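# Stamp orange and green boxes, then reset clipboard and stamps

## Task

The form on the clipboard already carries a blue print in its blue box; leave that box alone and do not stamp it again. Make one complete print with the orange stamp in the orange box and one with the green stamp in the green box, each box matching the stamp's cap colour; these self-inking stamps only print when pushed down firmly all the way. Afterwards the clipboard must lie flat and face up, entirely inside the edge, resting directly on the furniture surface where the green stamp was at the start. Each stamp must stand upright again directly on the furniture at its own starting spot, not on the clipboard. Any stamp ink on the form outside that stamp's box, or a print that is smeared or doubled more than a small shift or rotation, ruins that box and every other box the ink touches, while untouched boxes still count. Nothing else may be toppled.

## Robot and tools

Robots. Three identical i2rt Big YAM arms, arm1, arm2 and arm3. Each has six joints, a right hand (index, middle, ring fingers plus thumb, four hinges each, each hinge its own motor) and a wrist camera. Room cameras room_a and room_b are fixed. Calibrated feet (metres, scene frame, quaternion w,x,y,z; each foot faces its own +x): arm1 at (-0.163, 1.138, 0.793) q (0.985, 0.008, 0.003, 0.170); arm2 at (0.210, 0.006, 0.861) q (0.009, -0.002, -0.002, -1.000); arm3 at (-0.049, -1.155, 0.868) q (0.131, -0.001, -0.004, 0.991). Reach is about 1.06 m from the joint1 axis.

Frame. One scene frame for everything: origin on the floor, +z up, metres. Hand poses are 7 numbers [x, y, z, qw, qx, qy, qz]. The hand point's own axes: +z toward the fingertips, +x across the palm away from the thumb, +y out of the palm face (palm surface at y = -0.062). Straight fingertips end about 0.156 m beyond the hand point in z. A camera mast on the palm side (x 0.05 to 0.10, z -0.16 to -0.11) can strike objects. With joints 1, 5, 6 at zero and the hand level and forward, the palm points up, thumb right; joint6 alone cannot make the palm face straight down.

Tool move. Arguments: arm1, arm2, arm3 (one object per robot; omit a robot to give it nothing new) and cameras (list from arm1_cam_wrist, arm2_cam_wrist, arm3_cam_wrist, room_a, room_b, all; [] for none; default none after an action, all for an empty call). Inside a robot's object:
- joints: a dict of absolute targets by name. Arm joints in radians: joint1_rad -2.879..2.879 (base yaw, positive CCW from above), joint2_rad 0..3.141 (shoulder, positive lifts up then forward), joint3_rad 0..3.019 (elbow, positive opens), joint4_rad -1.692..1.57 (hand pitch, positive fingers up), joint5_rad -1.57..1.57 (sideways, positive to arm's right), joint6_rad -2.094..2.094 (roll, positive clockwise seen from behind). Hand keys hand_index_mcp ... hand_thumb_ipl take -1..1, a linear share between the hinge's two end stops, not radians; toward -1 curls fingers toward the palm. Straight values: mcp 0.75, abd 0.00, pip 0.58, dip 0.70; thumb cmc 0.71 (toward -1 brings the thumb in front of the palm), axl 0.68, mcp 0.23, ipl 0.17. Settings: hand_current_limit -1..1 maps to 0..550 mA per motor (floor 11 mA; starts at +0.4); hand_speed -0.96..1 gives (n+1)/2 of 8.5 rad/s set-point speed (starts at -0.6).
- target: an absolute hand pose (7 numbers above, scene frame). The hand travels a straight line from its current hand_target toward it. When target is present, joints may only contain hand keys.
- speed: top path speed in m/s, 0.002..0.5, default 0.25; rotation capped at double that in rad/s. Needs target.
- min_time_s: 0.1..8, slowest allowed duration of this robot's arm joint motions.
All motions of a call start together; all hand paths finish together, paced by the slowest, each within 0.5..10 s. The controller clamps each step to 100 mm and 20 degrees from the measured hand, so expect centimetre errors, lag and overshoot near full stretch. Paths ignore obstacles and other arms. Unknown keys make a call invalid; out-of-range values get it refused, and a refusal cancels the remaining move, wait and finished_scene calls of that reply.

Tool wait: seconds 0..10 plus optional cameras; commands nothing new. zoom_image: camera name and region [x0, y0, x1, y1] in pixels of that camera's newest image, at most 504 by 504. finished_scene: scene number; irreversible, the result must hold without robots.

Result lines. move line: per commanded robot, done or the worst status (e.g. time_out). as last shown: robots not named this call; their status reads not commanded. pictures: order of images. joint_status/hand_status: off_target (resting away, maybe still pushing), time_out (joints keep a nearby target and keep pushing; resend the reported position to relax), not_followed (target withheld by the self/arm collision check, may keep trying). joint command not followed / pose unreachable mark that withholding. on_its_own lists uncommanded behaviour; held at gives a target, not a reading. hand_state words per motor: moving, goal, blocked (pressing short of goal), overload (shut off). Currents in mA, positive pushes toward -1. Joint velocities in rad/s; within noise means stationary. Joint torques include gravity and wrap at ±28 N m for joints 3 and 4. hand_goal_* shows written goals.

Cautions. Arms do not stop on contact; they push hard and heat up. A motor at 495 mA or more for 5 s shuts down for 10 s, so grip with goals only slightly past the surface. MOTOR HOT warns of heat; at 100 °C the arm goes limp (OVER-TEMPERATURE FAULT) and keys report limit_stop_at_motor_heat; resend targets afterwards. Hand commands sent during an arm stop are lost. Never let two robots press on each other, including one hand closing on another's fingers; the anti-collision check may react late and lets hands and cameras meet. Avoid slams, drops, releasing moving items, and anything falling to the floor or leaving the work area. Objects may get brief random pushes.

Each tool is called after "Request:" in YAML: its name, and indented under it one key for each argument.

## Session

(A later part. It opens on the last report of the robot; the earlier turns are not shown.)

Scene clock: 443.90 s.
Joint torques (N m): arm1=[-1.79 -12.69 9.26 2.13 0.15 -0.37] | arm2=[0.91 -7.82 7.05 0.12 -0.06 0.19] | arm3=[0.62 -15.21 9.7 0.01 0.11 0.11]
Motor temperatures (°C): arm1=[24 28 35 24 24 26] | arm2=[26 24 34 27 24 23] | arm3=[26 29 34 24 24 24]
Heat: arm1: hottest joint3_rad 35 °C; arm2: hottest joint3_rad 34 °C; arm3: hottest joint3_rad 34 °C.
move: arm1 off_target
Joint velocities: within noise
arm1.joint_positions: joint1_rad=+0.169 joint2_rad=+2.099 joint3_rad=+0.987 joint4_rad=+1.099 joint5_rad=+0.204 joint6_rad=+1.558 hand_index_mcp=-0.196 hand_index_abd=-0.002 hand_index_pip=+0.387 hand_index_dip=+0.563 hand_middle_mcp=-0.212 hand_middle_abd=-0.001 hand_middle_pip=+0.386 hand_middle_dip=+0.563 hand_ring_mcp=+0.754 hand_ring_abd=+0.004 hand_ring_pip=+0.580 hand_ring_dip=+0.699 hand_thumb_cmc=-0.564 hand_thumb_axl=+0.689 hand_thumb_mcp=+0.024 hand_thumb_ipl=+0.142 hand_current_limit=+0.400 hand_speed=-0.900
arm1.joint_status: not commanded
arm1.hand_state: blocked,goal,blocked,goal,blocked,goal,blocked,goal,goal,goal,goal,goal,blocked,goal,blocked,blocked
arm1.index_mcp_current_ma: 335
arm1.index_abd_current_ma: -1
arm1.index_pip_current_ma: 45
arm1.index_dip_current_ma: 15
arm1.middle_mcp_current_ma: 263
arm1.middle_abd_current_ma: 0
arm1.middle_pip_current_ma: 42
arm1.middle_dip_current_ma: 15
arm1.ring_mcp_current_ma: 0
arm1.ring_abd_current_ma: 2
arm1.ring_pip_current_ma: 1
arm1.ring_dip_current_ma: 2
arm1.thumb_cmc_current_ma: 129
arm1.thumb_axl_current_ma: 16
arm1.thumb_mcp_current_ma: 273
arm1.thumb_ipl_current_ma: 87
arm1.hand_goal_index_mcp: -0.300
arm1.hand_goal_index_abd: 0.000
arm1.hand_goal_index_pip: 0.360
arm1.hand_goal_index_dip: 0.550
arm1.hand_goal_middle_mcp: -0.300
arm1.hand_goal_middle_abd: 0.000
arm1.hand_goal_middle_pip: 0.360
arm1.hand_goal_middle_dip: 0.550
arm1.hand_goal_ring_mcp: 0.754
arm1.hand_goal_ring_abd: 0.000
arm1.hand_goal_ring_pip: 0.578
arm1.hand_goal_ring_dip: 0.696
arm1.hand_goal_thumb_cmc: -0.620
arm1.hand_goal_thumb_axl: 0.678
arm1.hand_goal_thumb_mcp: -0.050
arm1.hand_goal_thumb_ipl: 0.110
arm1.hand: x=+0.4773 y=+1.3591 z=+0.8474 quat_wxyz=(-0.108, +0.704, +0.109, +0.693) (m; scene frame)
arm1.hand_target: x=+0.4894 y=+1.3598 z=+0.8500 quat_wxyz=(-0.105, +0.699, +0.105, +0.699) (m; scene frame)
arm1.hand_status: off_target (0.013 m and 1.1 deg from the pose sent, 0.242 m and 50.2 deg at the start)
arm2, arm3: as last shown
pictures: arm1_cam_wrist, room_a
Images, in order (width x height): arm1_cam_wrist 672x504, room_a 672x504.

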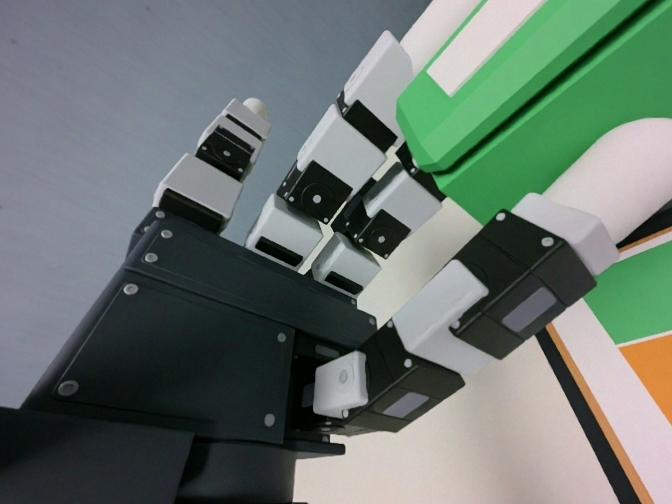

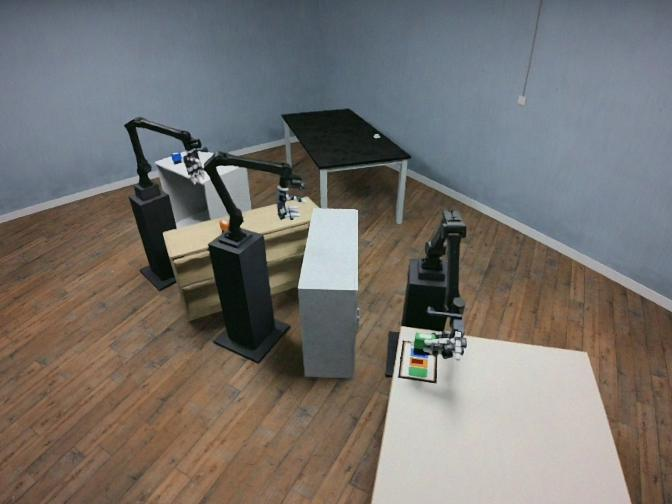

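Request:
move:
  arm1: {"target": [0.4930, 1.3486, 0.7300, 0.1045, -0.6993, -0.1045, -0.6993], "speed": 0.12}
  cameras: ["arm1_cam_wrist","room_a"]

Request:
zoom_image:
  camera: "room_a"
  region: [380, 310, 480, 397]

Request:
zoom_image:
  camera: "arm1_cam_wrist"
  region: [472, 204, 672, 404]

Scene clock: 446.33 s.
Joint torques (N m): arm1=[-2.43 -14.51 6.74 3.37 -0.09 -0.39] | arm2=[0.85 -7.77 7.06 0.09 -0.06 0.18] | arm3=[0.67 -15.27 9.7 0.01 0.11 0.11]
Motor temperatures (°C): arm1=[24 28 35 24 24 26] | arm2=[26 24 34 27 24 23] | arm3=[26 29 34 24 24 24]
Heat: arm1: hottest joint3_rad 35 °C; arm2: hottest joint3_rad 34 °C; arm3: hottest joint3_rad 34 °C.
move: arm1 off_target
Joint velocities: within noise
arm1.joint_positions: joint1_rad=+0.149 joint2_rad=+2.414 joint3_rad=+1.082 joint4_rad=+1.290 joint5_rad=+0.185 joint6_rad=+1.560 hand_index_mcp=-0.196 hand_index_abd=-0.002 hand_index_pip=+0.387 hand_index_dip=+0.563 hand_middle_mcp=-0.212 hand_middle_abd=-0.001 hand_middle_pip=+0.386 hand_middle_dip=+0.563 hand_ring_mcp=+0.754 hand_ring_abd=+0.004 hand_ring_pip=+0.580 hand_ring_dip=+0.699 hand_thumb_cmc=-0.564 hand_thumb_axl=+0.689 hand_thumb_mcp=+0.024 hand_thumb_ipl=+0.142 hand_current_limit=+0.400 hand_speed=-0.900
arm1.joint_status: not commanded
arm1.hand_state: blocked,goal,blocked,goal,blocked,goal,blocked,goal,goal,goal,goal,goal,blocked,goal,blocked,blocked
arm1.index_mcp_current_ma: 335
arm1.index_abd_current_ma: -1
arm1.index_pip_current_ma: 45
arm1.index_dip_current_ma: 15
arm1.middle_mcp_current_ma: 263
arm1.middle_abd_current_ma: 0
arm1.middle_pip_current_ma: 42
arm1.middle_dip_current_ma: 15
arm1.ring_mcp_current_ma: 0
arm1.ring_abd_current_ma: 2
arm1.ring_pip_current_ma: 1
arm1.ring_dip_current_ma: 2
arm1.thumb_cmc_current_ma: 129
arm1.thumb_axl_current_ma: 16
arm1.thumb_mcp_current_ma: 273
arm1.thumb_ipl_current_ma: 87
arm1.hand_goal_index_mcp: -0.300
arm1.hand_goal_index_abd: 0.000
arm1.hand_goal_index_pip: 0.360
arm1.hand_goal_index_dip: 0.550
arm1.hand_goal_middle_mcp: -0.300
arm1.hand_goal_middle_abd: 0.000
arm1.hand_goal_middle_pip: 0.360
arm1.hand_goal_middle_dip: 0.550
arm1.hand_goal_ring_mcp: 0.754
arm1.hand_goal_ring_abd: 0.000
arm1.hand_goal_ring_pip: 0.578
arm1.hand_goal_ring_dip: 0.696
arm1.hand_goal_thumb_cmc: -0.620
arm1.hand_goal_thumb_axl: 0.678
arm1.hand_goal_thumb_mcp: -0.050
arm1.hand_goal_thumb_ipl: 0.110
arm1.hand: x=+0.4800 y=+1.3513 z=+0.7199 quat_wxyz=(-0.105, +0.714, +0.111, +0.683) (m; scene frame)
arm1.hand_target: x=+0.4923 y=+1.3484 z=+0.7302 quat_wxyz=(-0.104, +0.699, +0.105, +0.699) (m; scene frame)
arm1.hand_status: off_target (0.017 m and 2.6 deg from the pose sent, 0.119 m and 1.1 deg at the start)
arm2, arm3: as last shown
pictures: arm1_cam_wrist, room_a
Images, in order (width x height): arm1_cam_wrist 672x504, room_a 672x504.

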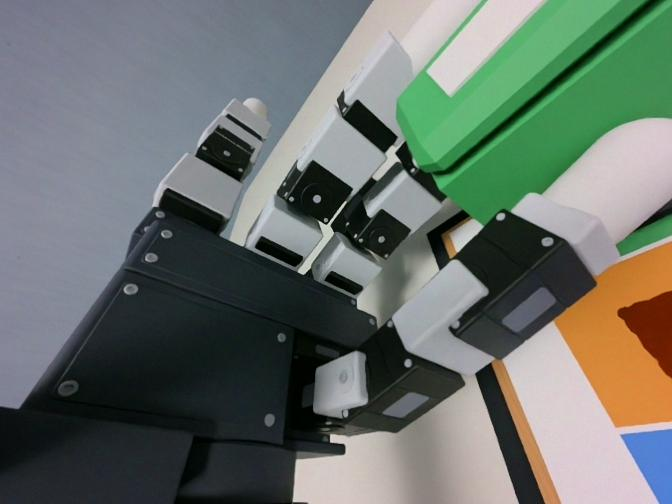

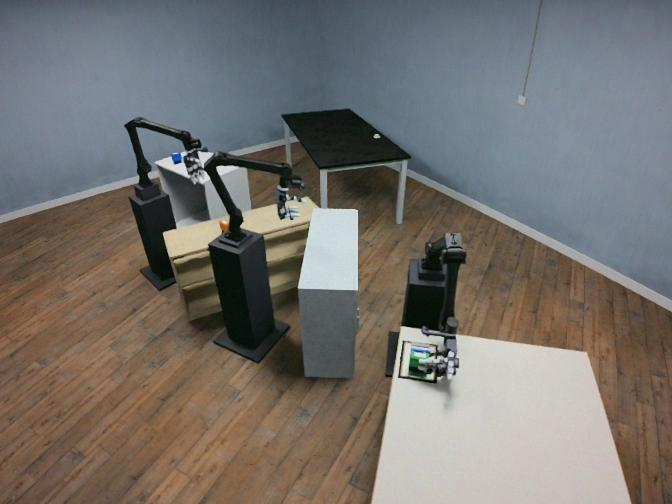

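Scaled by 5.040 from the camera's 672x504 image, which has a finer 960x720 frame.

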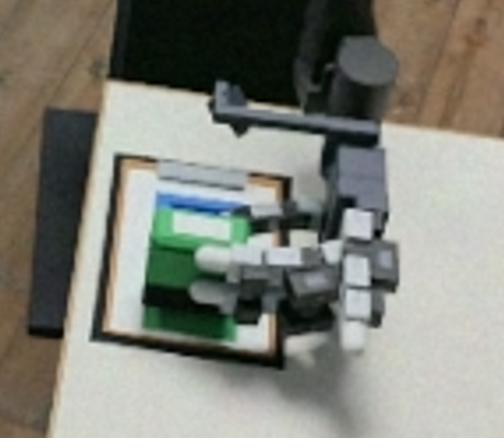

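Scaled by 2.520 from the camera's 672x504 image, which has a finer 960x720 frame.

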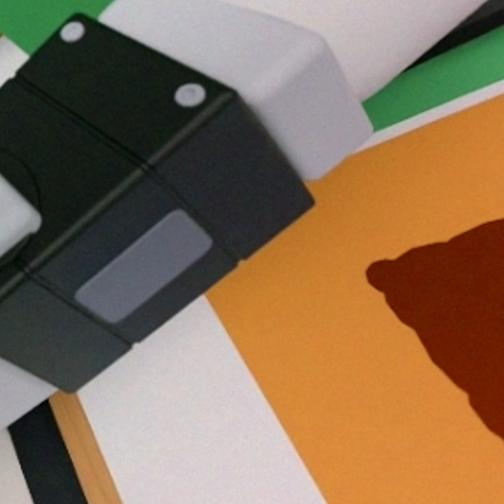

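Request:
zoom_image:
  camera: "room_a"
  region: [395, 335, 445, 390]

Scaled by 9.164 from the camera's 672x504 image, which has a finer 960x720 frame.

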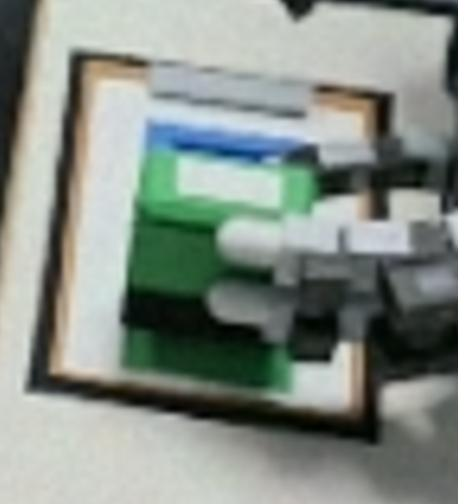

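Request:
zoom_image:
  camera: "arm1_cam_wrist"
  region: [592, 170, 672, 270]

Scaled by 5.040 from the camera's 672x504 image, which has a finer 960x720 frame.

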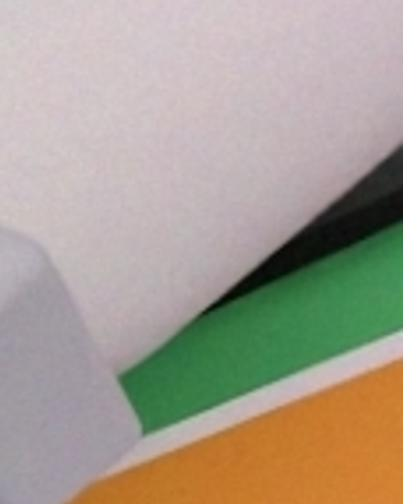

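Request:
move:
  arm1: {"target": [0.4968, 1.3540, 0.7300, 0.1068, -0.6838, -0.1022, -0.7145], "speed": 0.08}
  cameras: ["arm1_cam_wrist","room_a"]

Request:
zoom_image:
  camera: "room_a"
  region: [395, 335, 445, 390]

Request:
zoom_image:
  camera: "arm1_cam_wrist"
  region: [592, 170, 672, 270]

Scene clock: 451.17 s.
Joint torques (N m): arm1=[-1.79 -13.86 6.8 3.38 0.08 -0.46] | arm2=[0.79 -7.77 7.05 0.1 -0.06 0.18] | arm3=[0.62 -15.21 9.72 0.01 0.1 0.11]
Motor temperatures (°C): arm1=[24 29 35 24 24 26] | arm2=[26 24 34 27 24 23] | arm3=[26 29 34 24 24 24]
Heat: arm1: hottest joint3_rad 35 °C; arm2: hottest joint3_rad 34 °C; arm3: hottest joint3_rad 34 °C.
move: arm1 off_target
Joint velocities: within noise
arm1.joint_positions: joint1_rad=+0.149 joint2_rad=+2.436 joint3_rad=+1.112 joint4_rad=+1.335 joint5_rad=+0.185 joint6_rad=+1.560 hand_index_mcp=-0.196 hand_index_abd=-0.002 hand_index_pip=+0.387 hand_index_dip=+0.563 hand_middle_mcp=-0.212 hand_middle_abd=-0.001 hand_middle_pip=+0.386 hand_middle_dip=+0.563 hand_ring_mcp=+0.754 hand_ring_abd=+0.004 hand_ring_pip=+0.580 hand_ring_dip=+0.699 hand_thumb_cmc=-0.564 hand_thumb_axl=+0.689 hand_thumb_mcp=+0.024 hand_thumb_ipl=+0.142 hand_current_limit=+0.400 hand_speed=-0.900
arm1.joint_status: not commanded
arm1.hand_state: blocked,goal,blocked,goal,blocked,goal,blocked,goal,goal,goal,goal,goal,blocked,goal,blocked,blocked
arm1.index_mcp_current_ma: 335
arm1.index_abd_current_ma: -1
arm1.index_pip_current_ma: 45
arm1.index_dip_current_ma: 15
arm1.middle_mcp_current_ma: 263
arm1.middle_abd_current_ma: 0
arm1.middle_pip_current_ma: 42
arm1.middle_dip_current_ma: 15
arm1.ring_mcp_current_ma: 0
arm1.ring_abd_current_ma: 2
arm1.ring_pip_current_ma: 1
arm1.ring_dip_current_ma: 2
arm1.thumb_cmc_current_ma: 129
arm1.thumb_axl_current_ma: 16
arm1.thumb_mcp_current_ma: 273
arm1.thumb_ipl_current_ma: 87
arm1.hand_goal_index_mcp: -0.300
arm1.hand_goal_index_abd: 0.000
arm1.hand_goal_index_pip: 0.360
arm1.hand_goal_index_dip: 0.550
arm1.hand_goal_middle_mcp: -0.300
arm1.hand_goal_middle_abd: 0.000
arm1.hand_goal_middle_pip: 0.360
arm1.hand_goal_middle_dip: 0.550
arm1.hand_goal_ring_mcp: 0.754
arm1.hand_goal_ring_abd: 0.000
arm1.hand_goal_ring_pip: 0.578
arm1.hand_goal_ring_dip: 0.696
arm1.hand_goal_thumb_cmc: -0.620
arm1.hand_goal_thumb_axl: 0.678
arm1.hand_goal_thumb_mcp: -0.050
arm1.hand_goal_thumb_ipl: 0.110
arm1.hand: x=+0.4878 y=+1.3553 z=+0.7258 quat_wxyz=(-0.111, +0.696, +0.105, +0.701) (m; scene frame)
arm1.hand_target: x=+0.4963 y=+1.3539 z=+0.7301 quat_wxyz=(-0.107, +0.684, +0.102, +0.714) (m; scene frame)
arm1.hand_status: off_target (0.010 m and 2.1 deg from the pose sent, 0.020 m and 5.1 deg at the start)
arm2, arm3: as last shown
pictures: arm1_cam_wrist, room_a
Images, in order (width x height): arm1_cam_wrist 672x504, room_a 672x504.

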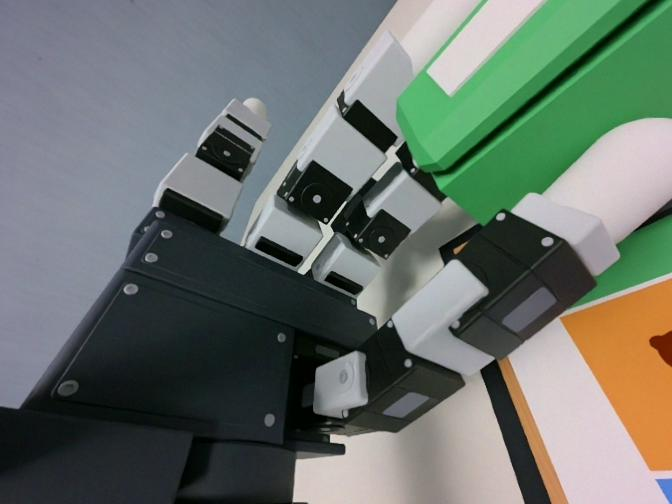

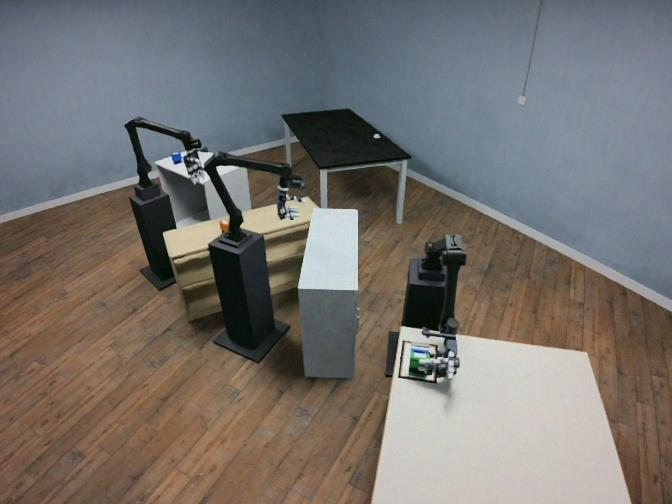

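Scaled by 9.164 from the camera's 672x504 image, which has a finer 960x720 frame.

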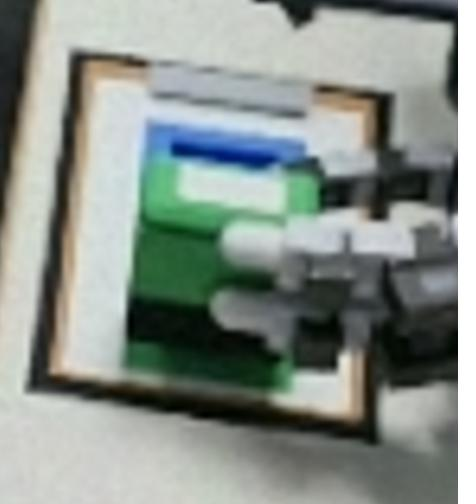

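Scaled by 5.040 from the camera's 672x504 image, which has a finer 960x720 frame.

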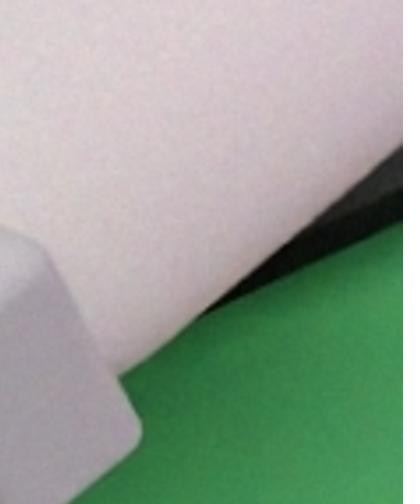

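Request:
move:
  arm1: {"target": [0.4963, 1.3540, 0.7170, 0.1068, -0.6838, -0.1022, -0.7145], "speed": 0.05}
  cameras: ["arm1_cam_wrist","room_a"]

Request:
zoom_image:
  camera: "room_a"
  region: [395, 335, 445, 390]

Request:
zoom_image:
  camera: "arm1_cam_wrist"
  region: [542, 170, 672, 350]

Scene clock: 452.83 s.
Joint torques (N m): arm1=[-1.85 -14.04 6.76 3.37 0.09 -0.45] | arm2=[0.91 -7.77 7.05 0.09 -0.05 0.19] | arm3=[0.62 -15.21 9.7 0.02 0.11 0.11]
Motor temperatures (°C): arm1=[24 29 35 24 24 26] | arm2=[26 24 34 27 24 23] | arm3=[26 29 34 24 24 24]
Heat: arm1: hottest joint3_rad 35 °C; arm2: hottest joint3_rad 34 °C; arm3: hottest joint3_rad 34 °C.
move: arm1 off_target
Joint velocities: within noise
arm1.joint_positions: joint1_rad=+0.149 joint2_rad=+2.471 joint3_rad=+1.126 joint4_rad=+1.354 joint5_rad=+0.185 joint6_rad=+1.560 hand_index_mcp=-0.196 hand_index_abd=-0.002 hand_index_pip=+0.387 hand_index_dip=+0.563 hand_middle_mcp=-0.212 hand_middle_abd=-0.001 hand_middle_pip=+0.386 hand_middle_dip=+0.563 hand_ring_mcp=+0.754 hand_ring_abd=+0.004 hand_ring_pip=+0.580 hand_ring_dip=+0.699 hand_thumb_cmc=-0.564 hand_thumb_axl=+0.689 hand_thumb_mcp=+0.024 hand_thumb_ipl=+0.142 hand_current_limit=+0.400 hand_speed=-0.900
arm1.joint_status: not commanded
arm1.hand_state: blocked,goal,blocked,goal,blocked,goal,blocked,goal,goal,goal,goal,goal,blocked,goal,blocked,blocked
arm1.index_mcp_current_ma: 335
arm1.index_abd_current_ma: -1
arm1.index_pip_current_ma: 45
arm1.index_dip_current_ma: 15
arm1.middle_mcp_current_ma: 263
arm1.middle_abd_current_ma: 0
arm1.middle_pip_current_ma: 42
arm1.middle_dip_current_ma: 15
arm1.ring_mcp_current_ma: 0
arm1.ring_abd_current_ma: 2
arm1.ring_pip_current_ma: 1
arm1.ring_dip_current_ma: 2
arm1.thumb_cmc_current_ma: 129
arm1.thumb_axl_current_ma: 16
arm1.thumb_mcp_current_ma: 273
arm1.thumb_ipl_current_ma: 87
arm1.hand_goal_index_mcp: -0.300
arm1.hand_goal_index_abd: 0.000
arm1.hand_goal_index_pip: 0.360
arm1.hand_goal_index_dip: 0.550
arm1.hand_goal_middle_mcp: -0.300
arm1.hand_goal_middle_abd: 0.000
arm1.hand_goal_middle_pip: 0.360
arm1.hand_goal_middle_dip: 0.550
arm1.hand_goal_ring_mcp: 0.754
arm1.hand_goal_ring_abd: 0.000
arm1.hand_goal_ring_pip: 0.578
arm1.hand_goal_ring_dip: 0.696
arm1.hand_goal_thumb_cmc: -0.620
arm1.hand_goal_thumb_axl: 0.678
arm1.hand_goal_thumb_mcp: -0.050
arm1.hand_goal_thumb_ipl: 0.110
arm1.hand: x=+0.4866 y=+1.3549 z=+0.7116 quat_wxyz=(-0.111, +0.697, +0.105, +0.700) (m; scene frame)
arm1.hand_target: x=+0.4958 y=+1.3539 z=+0.7171 quat_wxyz=(-0.107, +0.684, +0.102, +0.714) (m; scene frame)
arm1.hand_status: off_target (0.011 m and 2.3 deg from the pose sent, 0.012 m and 2.1 deg at the start)
arm2.joint_positions: joint1_rad=-0.860 joint2_rad=+1.274 joint3_rad=+0.985 joint4_rad=-1.490 joint5_rad=-0.005 joint6_rad=+0.059 hand_index_mcp=+0.272 hand_index_abd=-0.001 hand_index_pip=-0.365 hand_index_dip=+0.700 hand_middle_mcp=+0.272 hand_middle_abd=+0.001 hand_middle_pip=-0.365 hand_middle_dip=+0.699 hand_ring_mcp=+0.282 hand_ring_abd=+0.001 hand_ring_pip=-0.409 hand_ring_dip=+0.700 hand_thumb_cmc=-0.569 hand_thumb_axl=+0.679 hand_thumb_mcp=+0.171 hand_thumb_ipl=+0.096 hand_current_limit=+0.750 hand_speed=-0.750
arm2.joint_status: not commanded
arm2.hand_state: goal,goal,goal,goal,goal,goal,goal,goal,goal,goal,goal,goal,goal,goal,goal,goal
arm2.index_mcp_current_ma: 7
arm2.index_abd_current_ma: -2
arm2.index_pip_current_ma: 26
arm2.index_dip_current_ma: 12
arm2.middle_mcp_current_ma: 8
arm2.middle_abd_current_ma: 2
arm2.middle_pip_current_ma: 24
arm2.middle_dip_current_ma: 10
arm2.ring_mcp_current_ma: 8
arm2.ring_abd_current_ma: 2
arm2.ring_pip_current_ma: 24
arm2.ring_dip_current_ma: 13
arm2.thumb_cmc_current_ma: 3
arm2.thumb_axl_current_ma: 2
arm2.thumb_mcp_current_ma: -45
arm2.thumb_ipl_current_ma: -21
arm2.hand_goal_index_mcp: 0.270
arm2.hand_goal_index_abd: 0.000
arm2.hand_goal_index_pip: -0.372
arm2.hand_goal_index_dip: 0.696
arm2.hand_goal_middle_mcp: 0.270
arm2.hand_goal_middle_abd: 0.000
arm2.hand_goal_middle_pip: -0.372
arm2.hand_goal_middle_dip: 0.696
arm2.hand_goal_ring_mcp: 0.280
arm2.hand_goal_ring_abd: 0.000
arm2.hand_goal_ring_pip: -0.416
arm2.hand_goal_ring_dip: 0.696
arm2.hand_goal_thumb_cmc: -0.570
arm2.hand_goal_thumb_axl: 0.678
arm2.hand_goal_thumb_mcp: 0.180
arm2.hand_goal_thumb_ipl: 0.100
arm2.hand: x=-0.0170 y=+0.3023 z=+1.0042 quat_wxyz=(-0.035, +0.327, -0.939, +0.099) (m; scene frame)
arm2.hand_target: x=-0.0192 y=+0.3001 z=+1.0047 quat_wxyz=(-0.034, +0.326, -0.940, +0.095) (m; scene frame)
arm2.hand_status: not commanded
arm3.joint_positions: joint1_rad=-0.904 joint2_rad=+1.502 joint3_rad=+1.208 joint4_rad=-1.158 joint5_rad=-0.005 joint6_rad=+0.545 hand_index_mcp=+0.752 hand_index_abd=-0.003 hand_index_pip=+0.574 hand_index_dip=+0.693 hand_middle_mcp=+0.753 hand_middle_abd=-0.003 hand_middle_pip=+0.578 hand_middle_dip=+0.698 hand_ring_mcp=+0.753 hand_ring_abd=-0.002 hand_ring_pip=+0.578 hand_ring_dip=+0.698 hand_thumb_cmc=-0.569 hand_thumb_axl=+0.679 hand_thumb_mcp=+0.166 hand_thumb_ipl=+0.166 hand_current_limit=+0.750 hand_speed=-0.900
arm3.joint_status: not commanded
arm3.hand_state: goal,goal,goal,goal,goal,goal,goal,goal,goal,goal,goal,goal,goal,goal,goal,goal
arm3.index_mcp_current_ma: -4
arm3.index_abd_current_ma: -4
arm3.index_pip_current_ma: -4
arm3.index_dip_current_ma: -5
arm3.middle_mcp_current_ma: -2
arm3.middle_abd_current_ma: -4
arm3.middle_pip_current_ma: 3
arm3.middle_dip_current_ma: 3
arm3.ring_mcp_current_ma: -1
arm3.ring_abd_current_ma: -2
arm3.ring_pip_current_ma: 3
arm3.ring_dip_current_ma: 4
arm3.thumb_cmc_current_ma: 2
arm3.thumb_axl_current_ma: 3
arm3.thumb_mcp_current_ma: -10
arm3.thumb_ipl_current_ma: -5
arm3.hand_goal_index_mcp: 0.754
arm3.hand_goal_index_abd: 0.000
arm3.hand_goal_index_pip: 0.576
arm3.hand_goal_index_dip: 0.696
arm3.hand_goal_middle_mcp: 0.754
arm3.hand_goal_middle_abd: 0.000
arm3.hand_goal_middle_pip: 0.576
arm3.hand_goal_middle_dip: 0.696
arm3.hand_goal_ring_mcp: 0.754
arm3.hand_goal_ring_abd: 0.000
arm3.hand_goal_ring_pip: 0.576
arm3.hand_goal_ring_dip: 0.696
arm3.hand_goal_thumb_cmc: -0.570
arm3.hand_goal_thumb_axl: 0.678
arm3.hand_goal_thumb_mcp: 0.170
arm3.hand_goal_thumb_ipl: 0.168
arm3.hand: x=-0.1949 y=-0.6542 z=+1.0342 quat_wxyz=(-0.027, +0.070, +0.996, +0.055) (m; scene frame)
arm3.hand_target: x=-0.1936 y=-0.6602 z=+1.0308 quat_wxyz=(-0.023, +0.073, +0.996, +0.048) (m; scene frame)
arm3.hand_status: not commanded
pictures: arm1_cam_wrist, room_a
Images, in order (width x height): arm1_cam_wrist 672x504, room_a 672x504.

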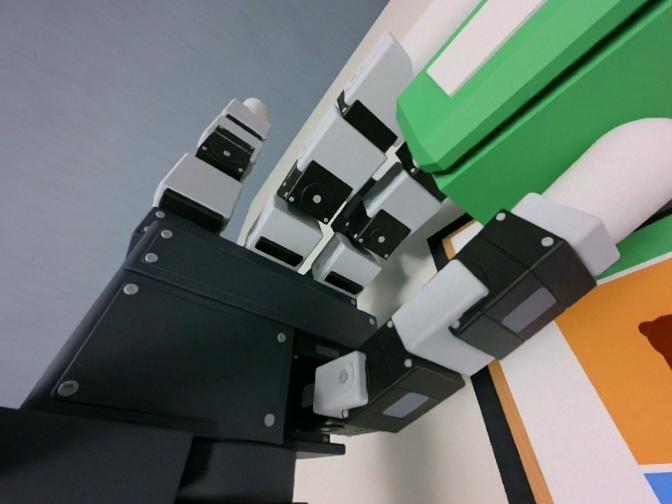

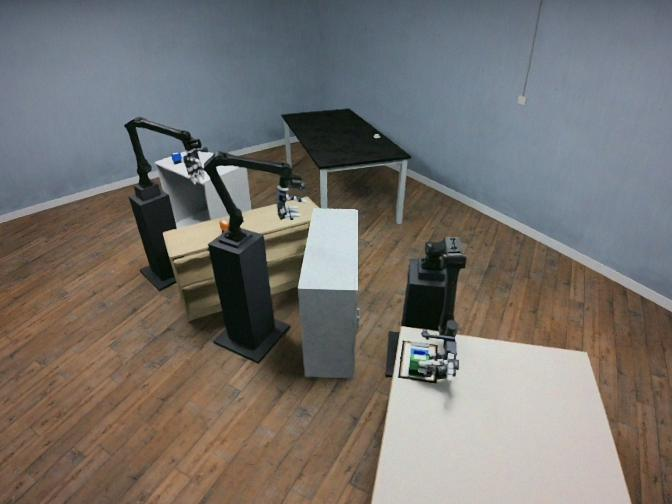

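Scaled by 9.164 from the camera's 672x504 image, which has a finer 960x720 frame.

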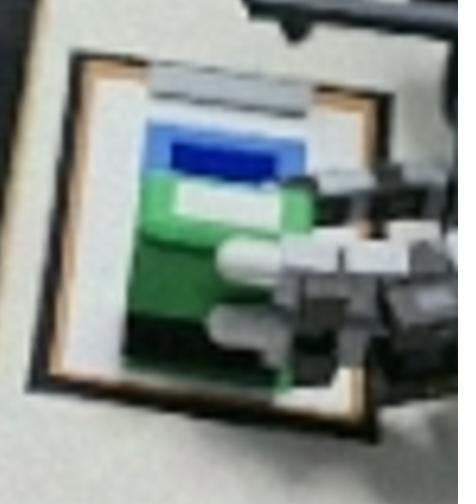

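Scaled by 2.800 from the camera's 672x504 image, which has a finer 960x720 frame.

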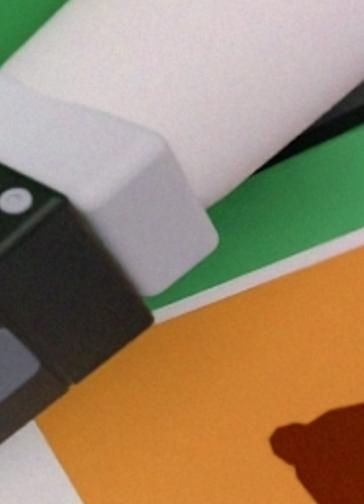

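Request:
move:
  arm1: {"target": [0.4895, 1.3525, 0.7320, 0.1068, -0.6838, -0.1022, -0.7145], "speed": 0.06}

Request:
move:
  arm1: {"target": [0.4905, 1.3525, 0.7170, 0.1068, -0.6838, -0.1022, -0.7145], "speed": 0.05}
  cameras: ["arm1_cam_wrist","room_a"]

Request:
zoom_image:
  camera: "room_a"
  region: [395, 335, 445, 390]

Request:
zoom_image:
  camera: "arm1_cam_wrist"
  region: [542, 170, 672, 350]

Scene clock: 454.27 s.
Joint torques (N m): arm1=[-1.38 -17.08 3.9 3.23 0.16 -0.46] | arm2=[0.91 -7.77 7.05 0.1 -0.05 0.18] | arm3=[0.67 -15.21 9.7 -0.01 0.11 0.11]
Motor temperatures (°C): arm1=[24 29 35 24 24 26] | arm2=[26 24 34 27 24 23] | arm3=[26 29 34 24 24 24]
Heat: arm1: hottest joint3_rad 35 °C; arm2: hottest joint3_rad 34 °C; arm3: hottest joint3_rad 34 °C.
move: arm1 off_target
Joint velocities: within noise
arm1.joint_positions: joint1_rad=+0.149 joint2_rad=+2.471 joint3_rad=+1.120 joint4_rad=+1.354 joint5_rad=+0.187 joint6_rad=+1.560 hand_index_mcp=-0.196 hand_index_abd=-0.002 hand_index_pip=+0.387 hand_index_dip=+0.563 hand_middle_mcp=-0.212 hand_middle_abd=-0.001 hand_middle_pip=+0.386 hand_middle_dip=+0.563 hand_ring_mcp=+0.754 hand_ring_abd=+0.004 hand_ring_pip=+0.580 hand_ring_dip=+0.699 hand_thumb_cmc=-0.564 hand_thumb_axl=+0.689 hand_thumb_mcp=+0.024 hand_thumb_ipl=+0.142 hand_current_limit=+0.400 hand_speed=-0.900
arm1.joint_status: not commanded
arm1.hand_state: blocked,goal,blocked,goal,blocked,goal,blocked,goal,goal,goal,goal,goal,blocked,goal,blocked,blocked
arm1.index_mcp_current_ma: 335
arm1.index_abd_current_ma: -1
arm1.index_pip_current_ma: 45
arm1.index_dip_current_ma: 15
arm1.middle_mcp_current_ma: 263
arm1.middle_abd_current_ma: 0
arm1.middle_pip_current_ma: 42
arm1.middle_dip_current_ma: 15
arm1.ring_mcp_current_ma: 0
arm1.ring_abd_current_ma: 2
arm1.ring_pip_current_ma: 1
arm1.ring_dip_current_ma: 2
arm1.thumb_cmc_current_ma: 129
arm1.thumb_axl_current_ma: 16
arm1.thumb_mcp_current_ma: 273
arm1.thumb_ipl_current_ma: 87
arm1.hand_goal_index_mcp: -0.300
arm1.hand_goal_index_abd: 0.000
arm1.hand_goal_index_pip: 0.360
arm1.hand_goal_index_dip: 0.550
arm1.hand_goal_middle_mcp: -0.300
arm1.hand_goal_middle_abd: 0.000
arm1.hand_goal_middle_pip: 0.360
arm1.hand_goal_middle_dip: 0.550
arm1.hand_goal_ring_mcp: 0.754
arm1.hand_goal_ring_abd: 0.000
arm1.hand_goal_ring_pip: 0.578
arm1.hand_goal_ring_dip: 0.696
arm1.hand_goal_thumb_cmc: -0.620
arm1.hand_goal_thumb_axl: 0.678
arm1.hand_goal_thumb_mcp: -0.050
arm1.hand_goal_thumb_ipl: 0.110
arm1.hand: x=+0.4843 y=+1.3534 z=+0.7095 quat_wxyz=(-0.109, +0.699, +0.105, +0.698) (m; scene frame)
arm1.hand_target: x=+0.4895 y=+1.3526 z=+0.7317 quat_wxyz=(-0.107, +0.684, +0.102, +0.714) (m; scene frame)
arm1.hand_status: off_target (0.023 m and 2.6 deg from the pose sent, 0.021 m and 2.3 deg at the start)
arm2, arm3: as last shown
pictures: none

Scene clock: 455.23 s.
Joint torques (N m): arm1=[-1.61 -14.27 5.82 3.34 0.11 -0.45] | arm2=[0.79 -7.82 7.06 0.08 -0.06 0.19] | arm3=[0.62 -15.21 9.7 0.01 0.11 0.11]
Motor temperatures (°C): arm1=[24 29 35 24 24 26] | arm2=[26 24 34 27 24 23] | arm3=[26 29 34 24 24 24]
Heat: arm1: hottest joint3_rad 35 °C; arm2: hottest joint3_rad 34 °C; arm3: hottest joint3_rad 34 °C.
move: arm1 done
Joint velocities: within noise
arm1.joint_positions: joint1_rad=+0.149 joint2_rad=+2.471 joint3_rad=+1.120 joint4_rad=+1.368 joint5_rad=+0.187 joint6_rad=+1.560 hand_index_mcp=-0.196 hand_index_abd=-0.002 hand_index_pip=+0.387 hand_index_dip=+0.563 hand_middle_mcp=-0.212 hand_middle_abd=-0.001 hand_middle_pip=+0.386 hand_middle_dip=+0.563 hand_ring_mcp=+0.754 hand_ring_abd=+0.004 hand_ring_pip=+0.580 hand_ring_dip=+0.699 hand_thumb_cmc=-0.564 hand_thumb_axl=+0.689 hand_thumb_mcp=+0.024 hand_thumb_ipl=+0.142 hand_current_limit=+0.400 hand_speed=-0.900
arm1.joint_status: not commanded
arm1.hand_state: blocked,goal,blocked,goal,blocked,goal,blocked,goal,goal,goal,goal,goal,blocked,goal,blocked,blocked
arm1.index_mcp_current_ma: 335
arm1.index_abd_current_ma: -1
arm1.index_pip_current_ma: 45
arm1.index_dip_current_ma: 15
arm1.middle_mcp_current_ma: 263
arm1.middle_abd_current_ma: 0
arm1.middle_pip_current_ma: 42
arm1.middle_dip_current_ma: 15
arm1.ring_mcp_current_ma: 0
arm1.ring_abd_current_ma: 2
arm1.ring_pip_current_ma: 1
arm1.ring_dip_current_ma: 2
arm1.thumb_cmc_current_ma: 129
arm1.thumb_axl_current_ma: 16
arm1.thumb_mcp_current_ma: 273
arm1.thumb_ipl_current_ma: 87
arm1.hand_goal_index_mcp: -0.300
arm1.hand_goal_index_abd: 0.000
arm1.hand_goal_index_pip: 0.360
arm1.hand_goal_index_dip: 0.550
arm1.hand_goal_middle_mcp: -0.300
arm1.hand_goal_middle_abd: 0.000
arm1.hand_goal_middle_pip: 0.360
arm1.hand_goal_middle_dip: 0.550
arm1.hand_goal_ring_mcp: 0.754
arm1.hand_goal_ring_abd: 0.000
arm1.hand_goal_ring_pip: 0.578
arm1.hand_goal_ring_dip: 0.696
arm1.hand_goal_thumb_cmc: -0.620
arm1.hand_goal_thumb_axl: 0.678
arm1.hand_goal_thumb_mcp: -0.050
arm1.hand_goal_thumb_ipl: 0.110
arm1.hand: x=+0.4845 y=+1.3535 z=+0.7127 quat_wxyz=(-0.111, +0.695, +0.103, +0.703) (m; scene frame)
arm1.hand_target: x=+0.4903 y=+1.3525 z=+0.7170 quat_wxyz=(-0.107, +0.684, +0.102, +0.714) (m; scene frame)
arm1.hand_status: done (0.007 m and 1.9 deg from the pose sent, 0.010 m and 2.6 deg at the start)
arm2, arm3: as last shown
pictures: arm1_cam_wrist, room_a
Images, in order (width x height): arm1_cam_wrist 672x504, room_a 672x504.

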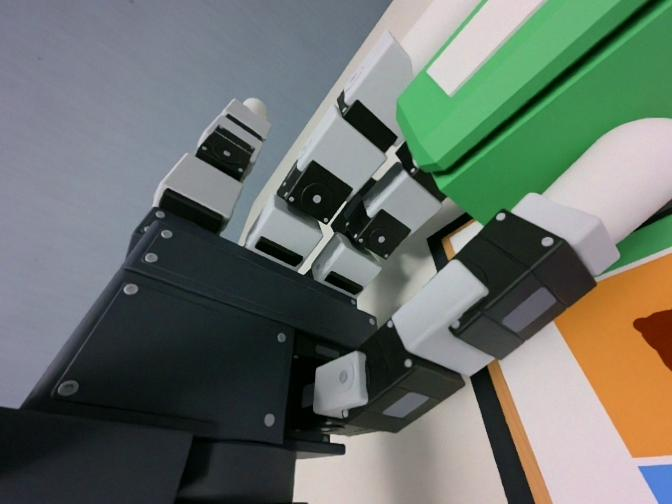

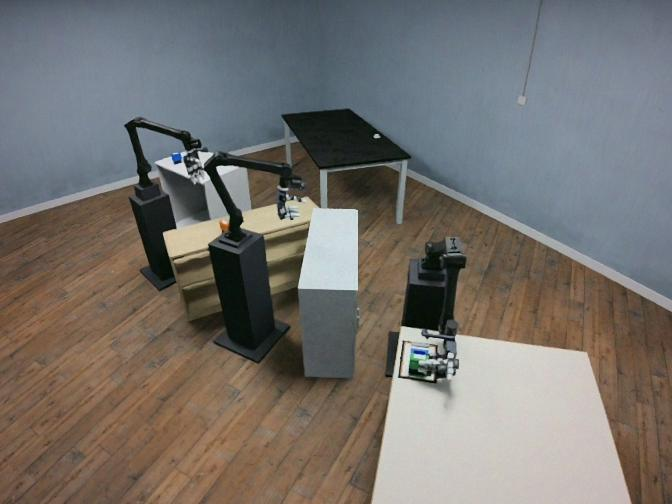

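Scaled by 9.164 from the camera's 672x504 image, which has a finer 960x720 frame.

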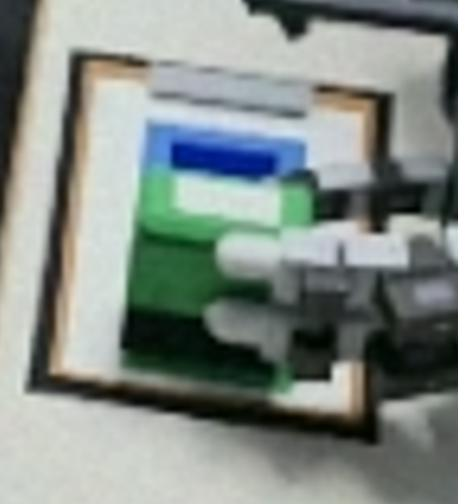

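Scaled by 2.800 from the camera's 672x504 image, which has a finer 960x720 frame.

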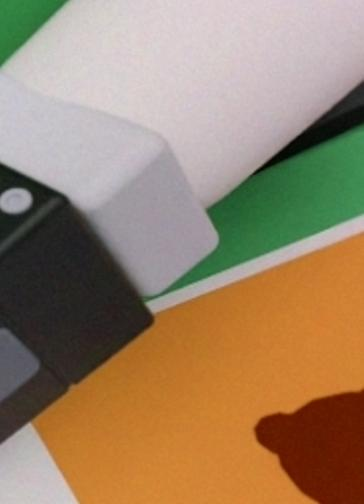

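Request:
move:
  arm1: {"target": [0.4870, 1.3515, 0.7060, 0.1062, -0.6877, -0.1028, -0.7107], "speed": 0.04}
  cameras: ["arm1_cam_wrist","room_a"]

Request:
zoom_image:
  camera: "room_a"
  region: [395, 335, 445, 390]

Request:
zoom_image:
  camera: "arm1_cam_wrist"
  region: [542, 170, 672, 350]

Scene clock: 456.43 s.
Joint torques (N m): arm1=[-1.61 -13.57 5.86 3.18 0.14 -0.44] | arm2=[0.97 -7.77 7.05 0.09 -0.06 0.19] | arm3=[0.67 -15.21 9.72 0.01 0.11 0.11]
Motor temperatures (°C): arm1=[24 29 35 24 24 26] | arm2=[26 24 34 27 24 23] | arm3=[26 29 34 24 24 24]
Heat: arm1: hottest joint3_rad 35 °C; arm2: hottest joint3_rad 34 °C; arm3: hottest joint3_rad 34 °C.
move: arm1 done
Joint velocities: within noise
arm1.joint_positions: joint1_rad=+0.149 joint2_rad=+2.480 joint3_rad=+1.120 joint4_rad=+1.378 joint5_rad=+0.187 joint6_rad=+1.560 hand_index_mcp=-0.196 hand_index_abd=-0.004 hand_index_pip=+0.388 hand_index_dip=+0.563 hand_middle_mcp=-0.213 hand_middle_abd=-0.003 hand_middle_pip=+0.387 hand_middle_dip=+0.564 hand_ring_mcp=+0.754 hand_ring_abd=+0.004 hand_ring_pip=+0.580 hand_ring_dip=+0.699 hand_thumb_cmc=-0.564 hand_thumb_axl=+0.689 hand_thumb_mcp=+0.024 hand_thumb_ipl=+0.142 hand_current_limit=+0.400 hand_speed=-0.900
arm1.joint_status: not commanded
arm1.hand_state: blocked,goal,blocked,goal,blocked,goal,blocked,goal,goal,goal,goal,goal,blocked,goal,blocked,blocked
arm1.index_mcp_current_ma: 335
arm1.index_abd_current_ma: -3
arm1.index_pip_current_ma: 46
arm1.index_dip_current_ma: 15
arm1.middle_mcp_current_ma: 261
arm1.middle_abd_current_ma: -2
arm1.middle_pip_current_ma: 44
arm1.middle_dip_current_ma: 17
arm1.ring_mcp_current_ma: 0
arm1.ring_abd_current_ma: 2
arm1.ring_pip_current_ma: 1
arm1.ring_dip_current_ma: 2
arm1.thumb_cmc_current_ma: 129
arm1.thumb_axl_current_ma: 16
arm1.thumb_mcp_current_ma: 273
arm1.thumb_ipl_current_ma: 87
arm1.hand_goal_index_mcp: -0.300
arm1.hand_goal_index_abd: 0.000
arm1.hand_goal_index_pip: 0.360
arm1.hand_goal_index_dip: 0.550
arm1.hand_goal_middle_mcp: -0.300
arm1.hand_goal_middle_abd: 0.000
arm1.hand_goal_middle_pip: 0.360
arm1.hand_goal_middle_dip: 0.550
arm1.hand_goal_ring_mcp: 0.754
arm1.hand_goal_ring_abd: 0.000
arm1.hand_goal_ring_pip: 0.578
arm1.hand_goal_ring_dip: 0.696
arm1.hand_goal_thumb_cmc: -0.620
arm1.hand_goal_thumb_axl: 0.678
arm1.hand_goal_thumb_mcp: -0.050
arm1.hand_goal_thumb_ipl: 0.110
arm1.hand: x=+0.4829 y=+1.3526 z=+0.7090 quat_wxyz=(-0.111, +0.695, +0.103, +0.703) (m; scene frame)
arm1.hand_target: x=+0.4868 y=+1.3515 z=+0.7062 quat_wxyz=(-0.106, +0.688, +0.103, +0.711) (m; scene frame)
arm1.hand_status: done (0.005 m and 1.3 deg from the pose sent, 0.007 m and 1.3 deg at the start)
arm2, arm3: as last shown
pictures: arm1_cam_wrist, room_a
Images, in order (width x height): arm1_cam_wrist 672x504, room_a 672x504.

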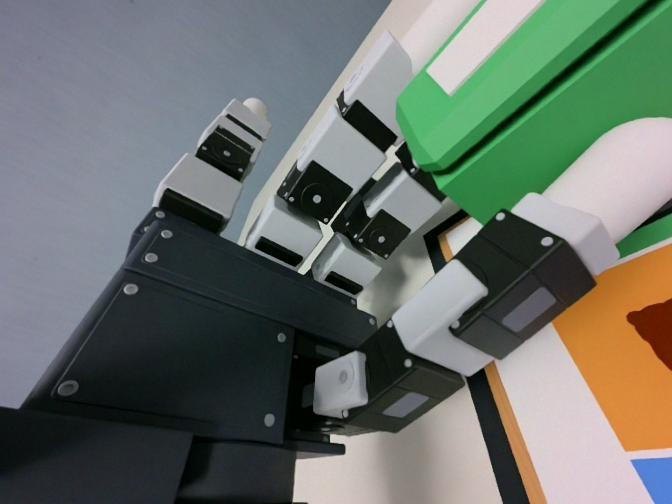

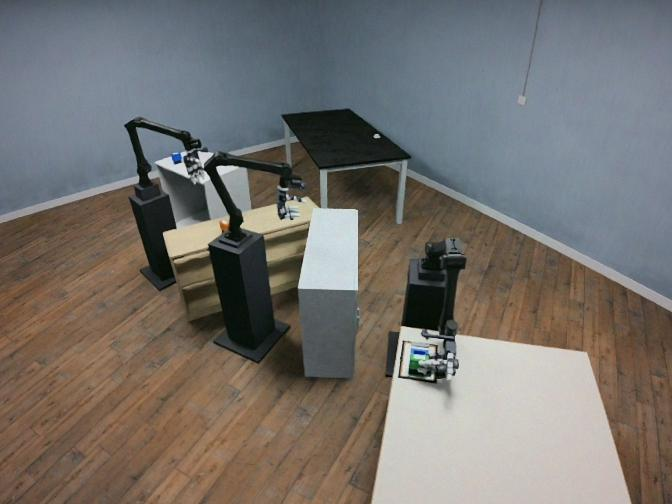

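Scaled by 9.164 from the camera's 672x504 image, which has a finer 960x720 frame.

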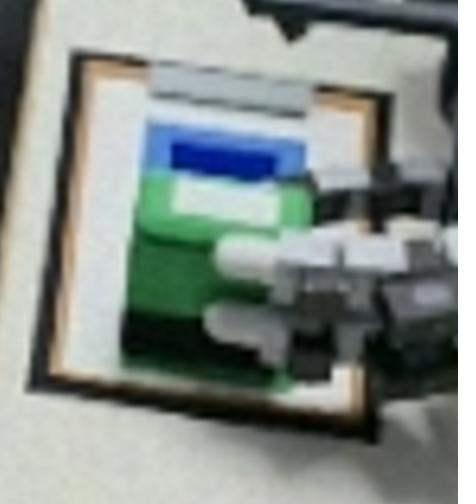

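Scaled by 2.800 from the camera's 672x504 image, which has a finer 960x720 frame.

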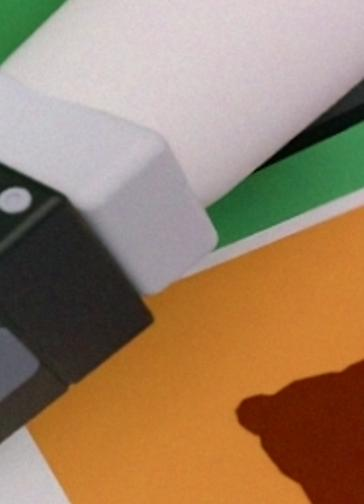

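Request:
move:
  arm1: {"target": [0.4870, 1.3515, 0.6970, 0.1062, -0.6877, -0.1028, -0.7107], "speed": 0.04}
  cameras: ["room_a"]

Request:
zoom_image:
  camera: "room_a"
  region: [395, 335, 445, 390]

Scene clock: 457.53 s.
Joint torques (N m): arm1=[-1.49 -12.92 5.85 2.96 0.09 -0.42] | arm2=[0.85 -7.77 7.05 0.09 -0.06 0.18] | arm3=[0.67 -15.27 9.7 0.01 0.11 0.11]
Motor temperatures (°C): arm1=[24 29 35 24 24 26] | arm2=[26 24 34 27 24 23] | arm3=[26 29 34 24 24 24]
Heat: arm1: hottest joint3_rad 35 °C; arm2: hottest joint3_rad 34 °C; arm3: hottest joint3_rad 34 °C.
move: arm1 off_target
Joint velocities: within noise
arm1.joint_positions: joint1_rad=+0.149 joint2_rad=+2.494 joint3_rad=+1.131 joint4_rad=+1.394 joint5_rad=+0.188 joint6_rad=+1.558 hand_index_mcp=-0.201 hand_index_abd=-0.004 hand_index_pip=+0.388 hand_index_dip=+0.563 hand_middle_mcp=-0.213 hand_middle_abd=-0.004 hand_middle_pip=+0.393 hand_middle_dip=+0.567 hand_ring_mcp=+0.754 hand_ring_abd=+0.004 hand_ring_pip=+0.580 hand_ring_dip=+0.699 hand_thumb_cmc=-0.574 hand_thumb_axl=+0.689 hand_thumb_mcp=+0.025 hand_thumb_ipl=+0.145 hand_current_limit=+0.400 hand_speed=-0.900
arm1.joint_status: not commanded
arm1.hand_state: blocked,goal,blocked,goal,blocked,goal,blocked,goal,goal,goal,goal,goal,blocked,goal,blocked,blocked
arm1.index_mcp_current_ma: 311
arm1.index_abd_current_ma: -3
arm1.index_pip_current_ma: 46
arm1.index_dip_current_ma: 15
arm1.middle_mcp_current_ma: 261
arm1.middle_abd_current_ma: -2
arm1.middle_pip_current_ma: 59
arm1.middle_dip_current_ma: 24
arm1.ring_mcp_current_ma: 0
arm1.ring_abd_current_ma: 2
arm1.ring_pip_current_ma: 1
arm1.ring_dip_current_ma: 2
arm1.thumb_cmc_current_ma: 98
arm1.thumb_axl_current_ma: 16
arm1.thumb_mcp_current_ma: 280
arm1.thumb_ipl_current_ma: 97
arm1.hand_goal_index_mcp: -0.300
arm1.hand_goal_index_abd: 0.000
arm1.hand_goal_index_pip: 0.360
arm1.hand_goal_index_dip: 0.550
arm1.hand_goal_middle_mcp: -0.300
arm1.hand_goal_middle_abd: 0.000
arm1.hand_goal_middle_pip: 0.360
arm1.hand_goal_middle_dip: 0.550
arm1.hand_goal_ring_mcp: 0.754
arm1.hand_goal_ring_abd: 0.000
arm1.hand_goal_ring_pip: 0.578
arm1.hand_goal_ring_dip: 0.696
arm1.hand_goal_thumb_cmc: -0.620
arm1.hand_goal_thumb_axl: 0.678
arm1.hand_goal_thumb_mcp: -0.050
arm1.hand_goal_thumb_ipl: 0.110
arm1.hand: x=+0.4845 y=+1.3533 z=+0.7073 quat_wxyz=(-0.111, +0.690, +0.102, +0.708) (m; scene frame)
arm1.hand_target: x=+0.4865 y=+1.3514 z=+0.6970 quat_wxyz=(-0.106, +0.688, +0.103, +0.710) (m; scene frame)
arm1.hand_status: off_target (0.011 m and 0.7 deg from the pose sent, 0.013 m and 1.3 deg at the start)
arm2, arm3: as last shown
pictures: room_a
Images, in order (width x height): room_a 672x504.

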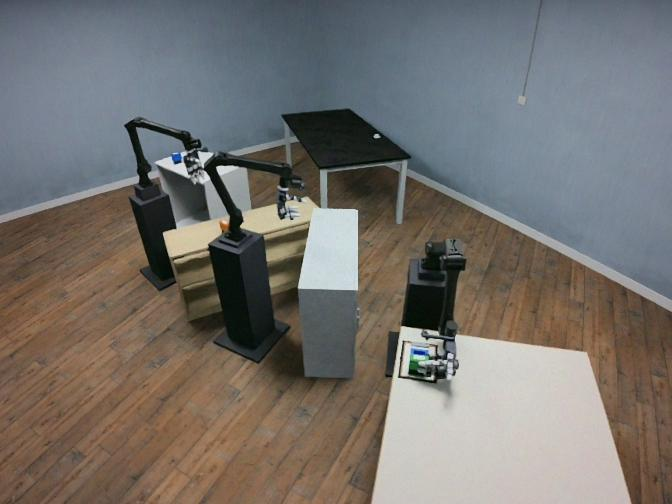

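Scaled by 9.164 from the camera's 672x504 image, which has a finer 960x720 frame.

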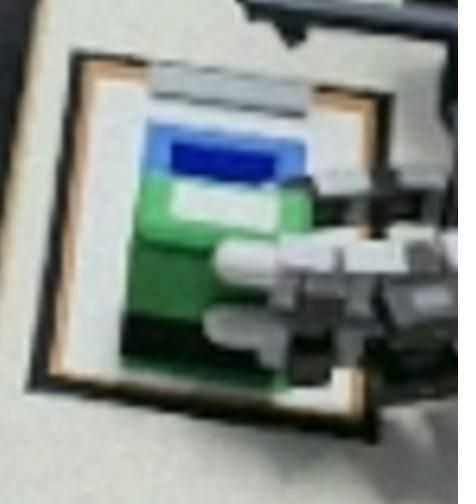

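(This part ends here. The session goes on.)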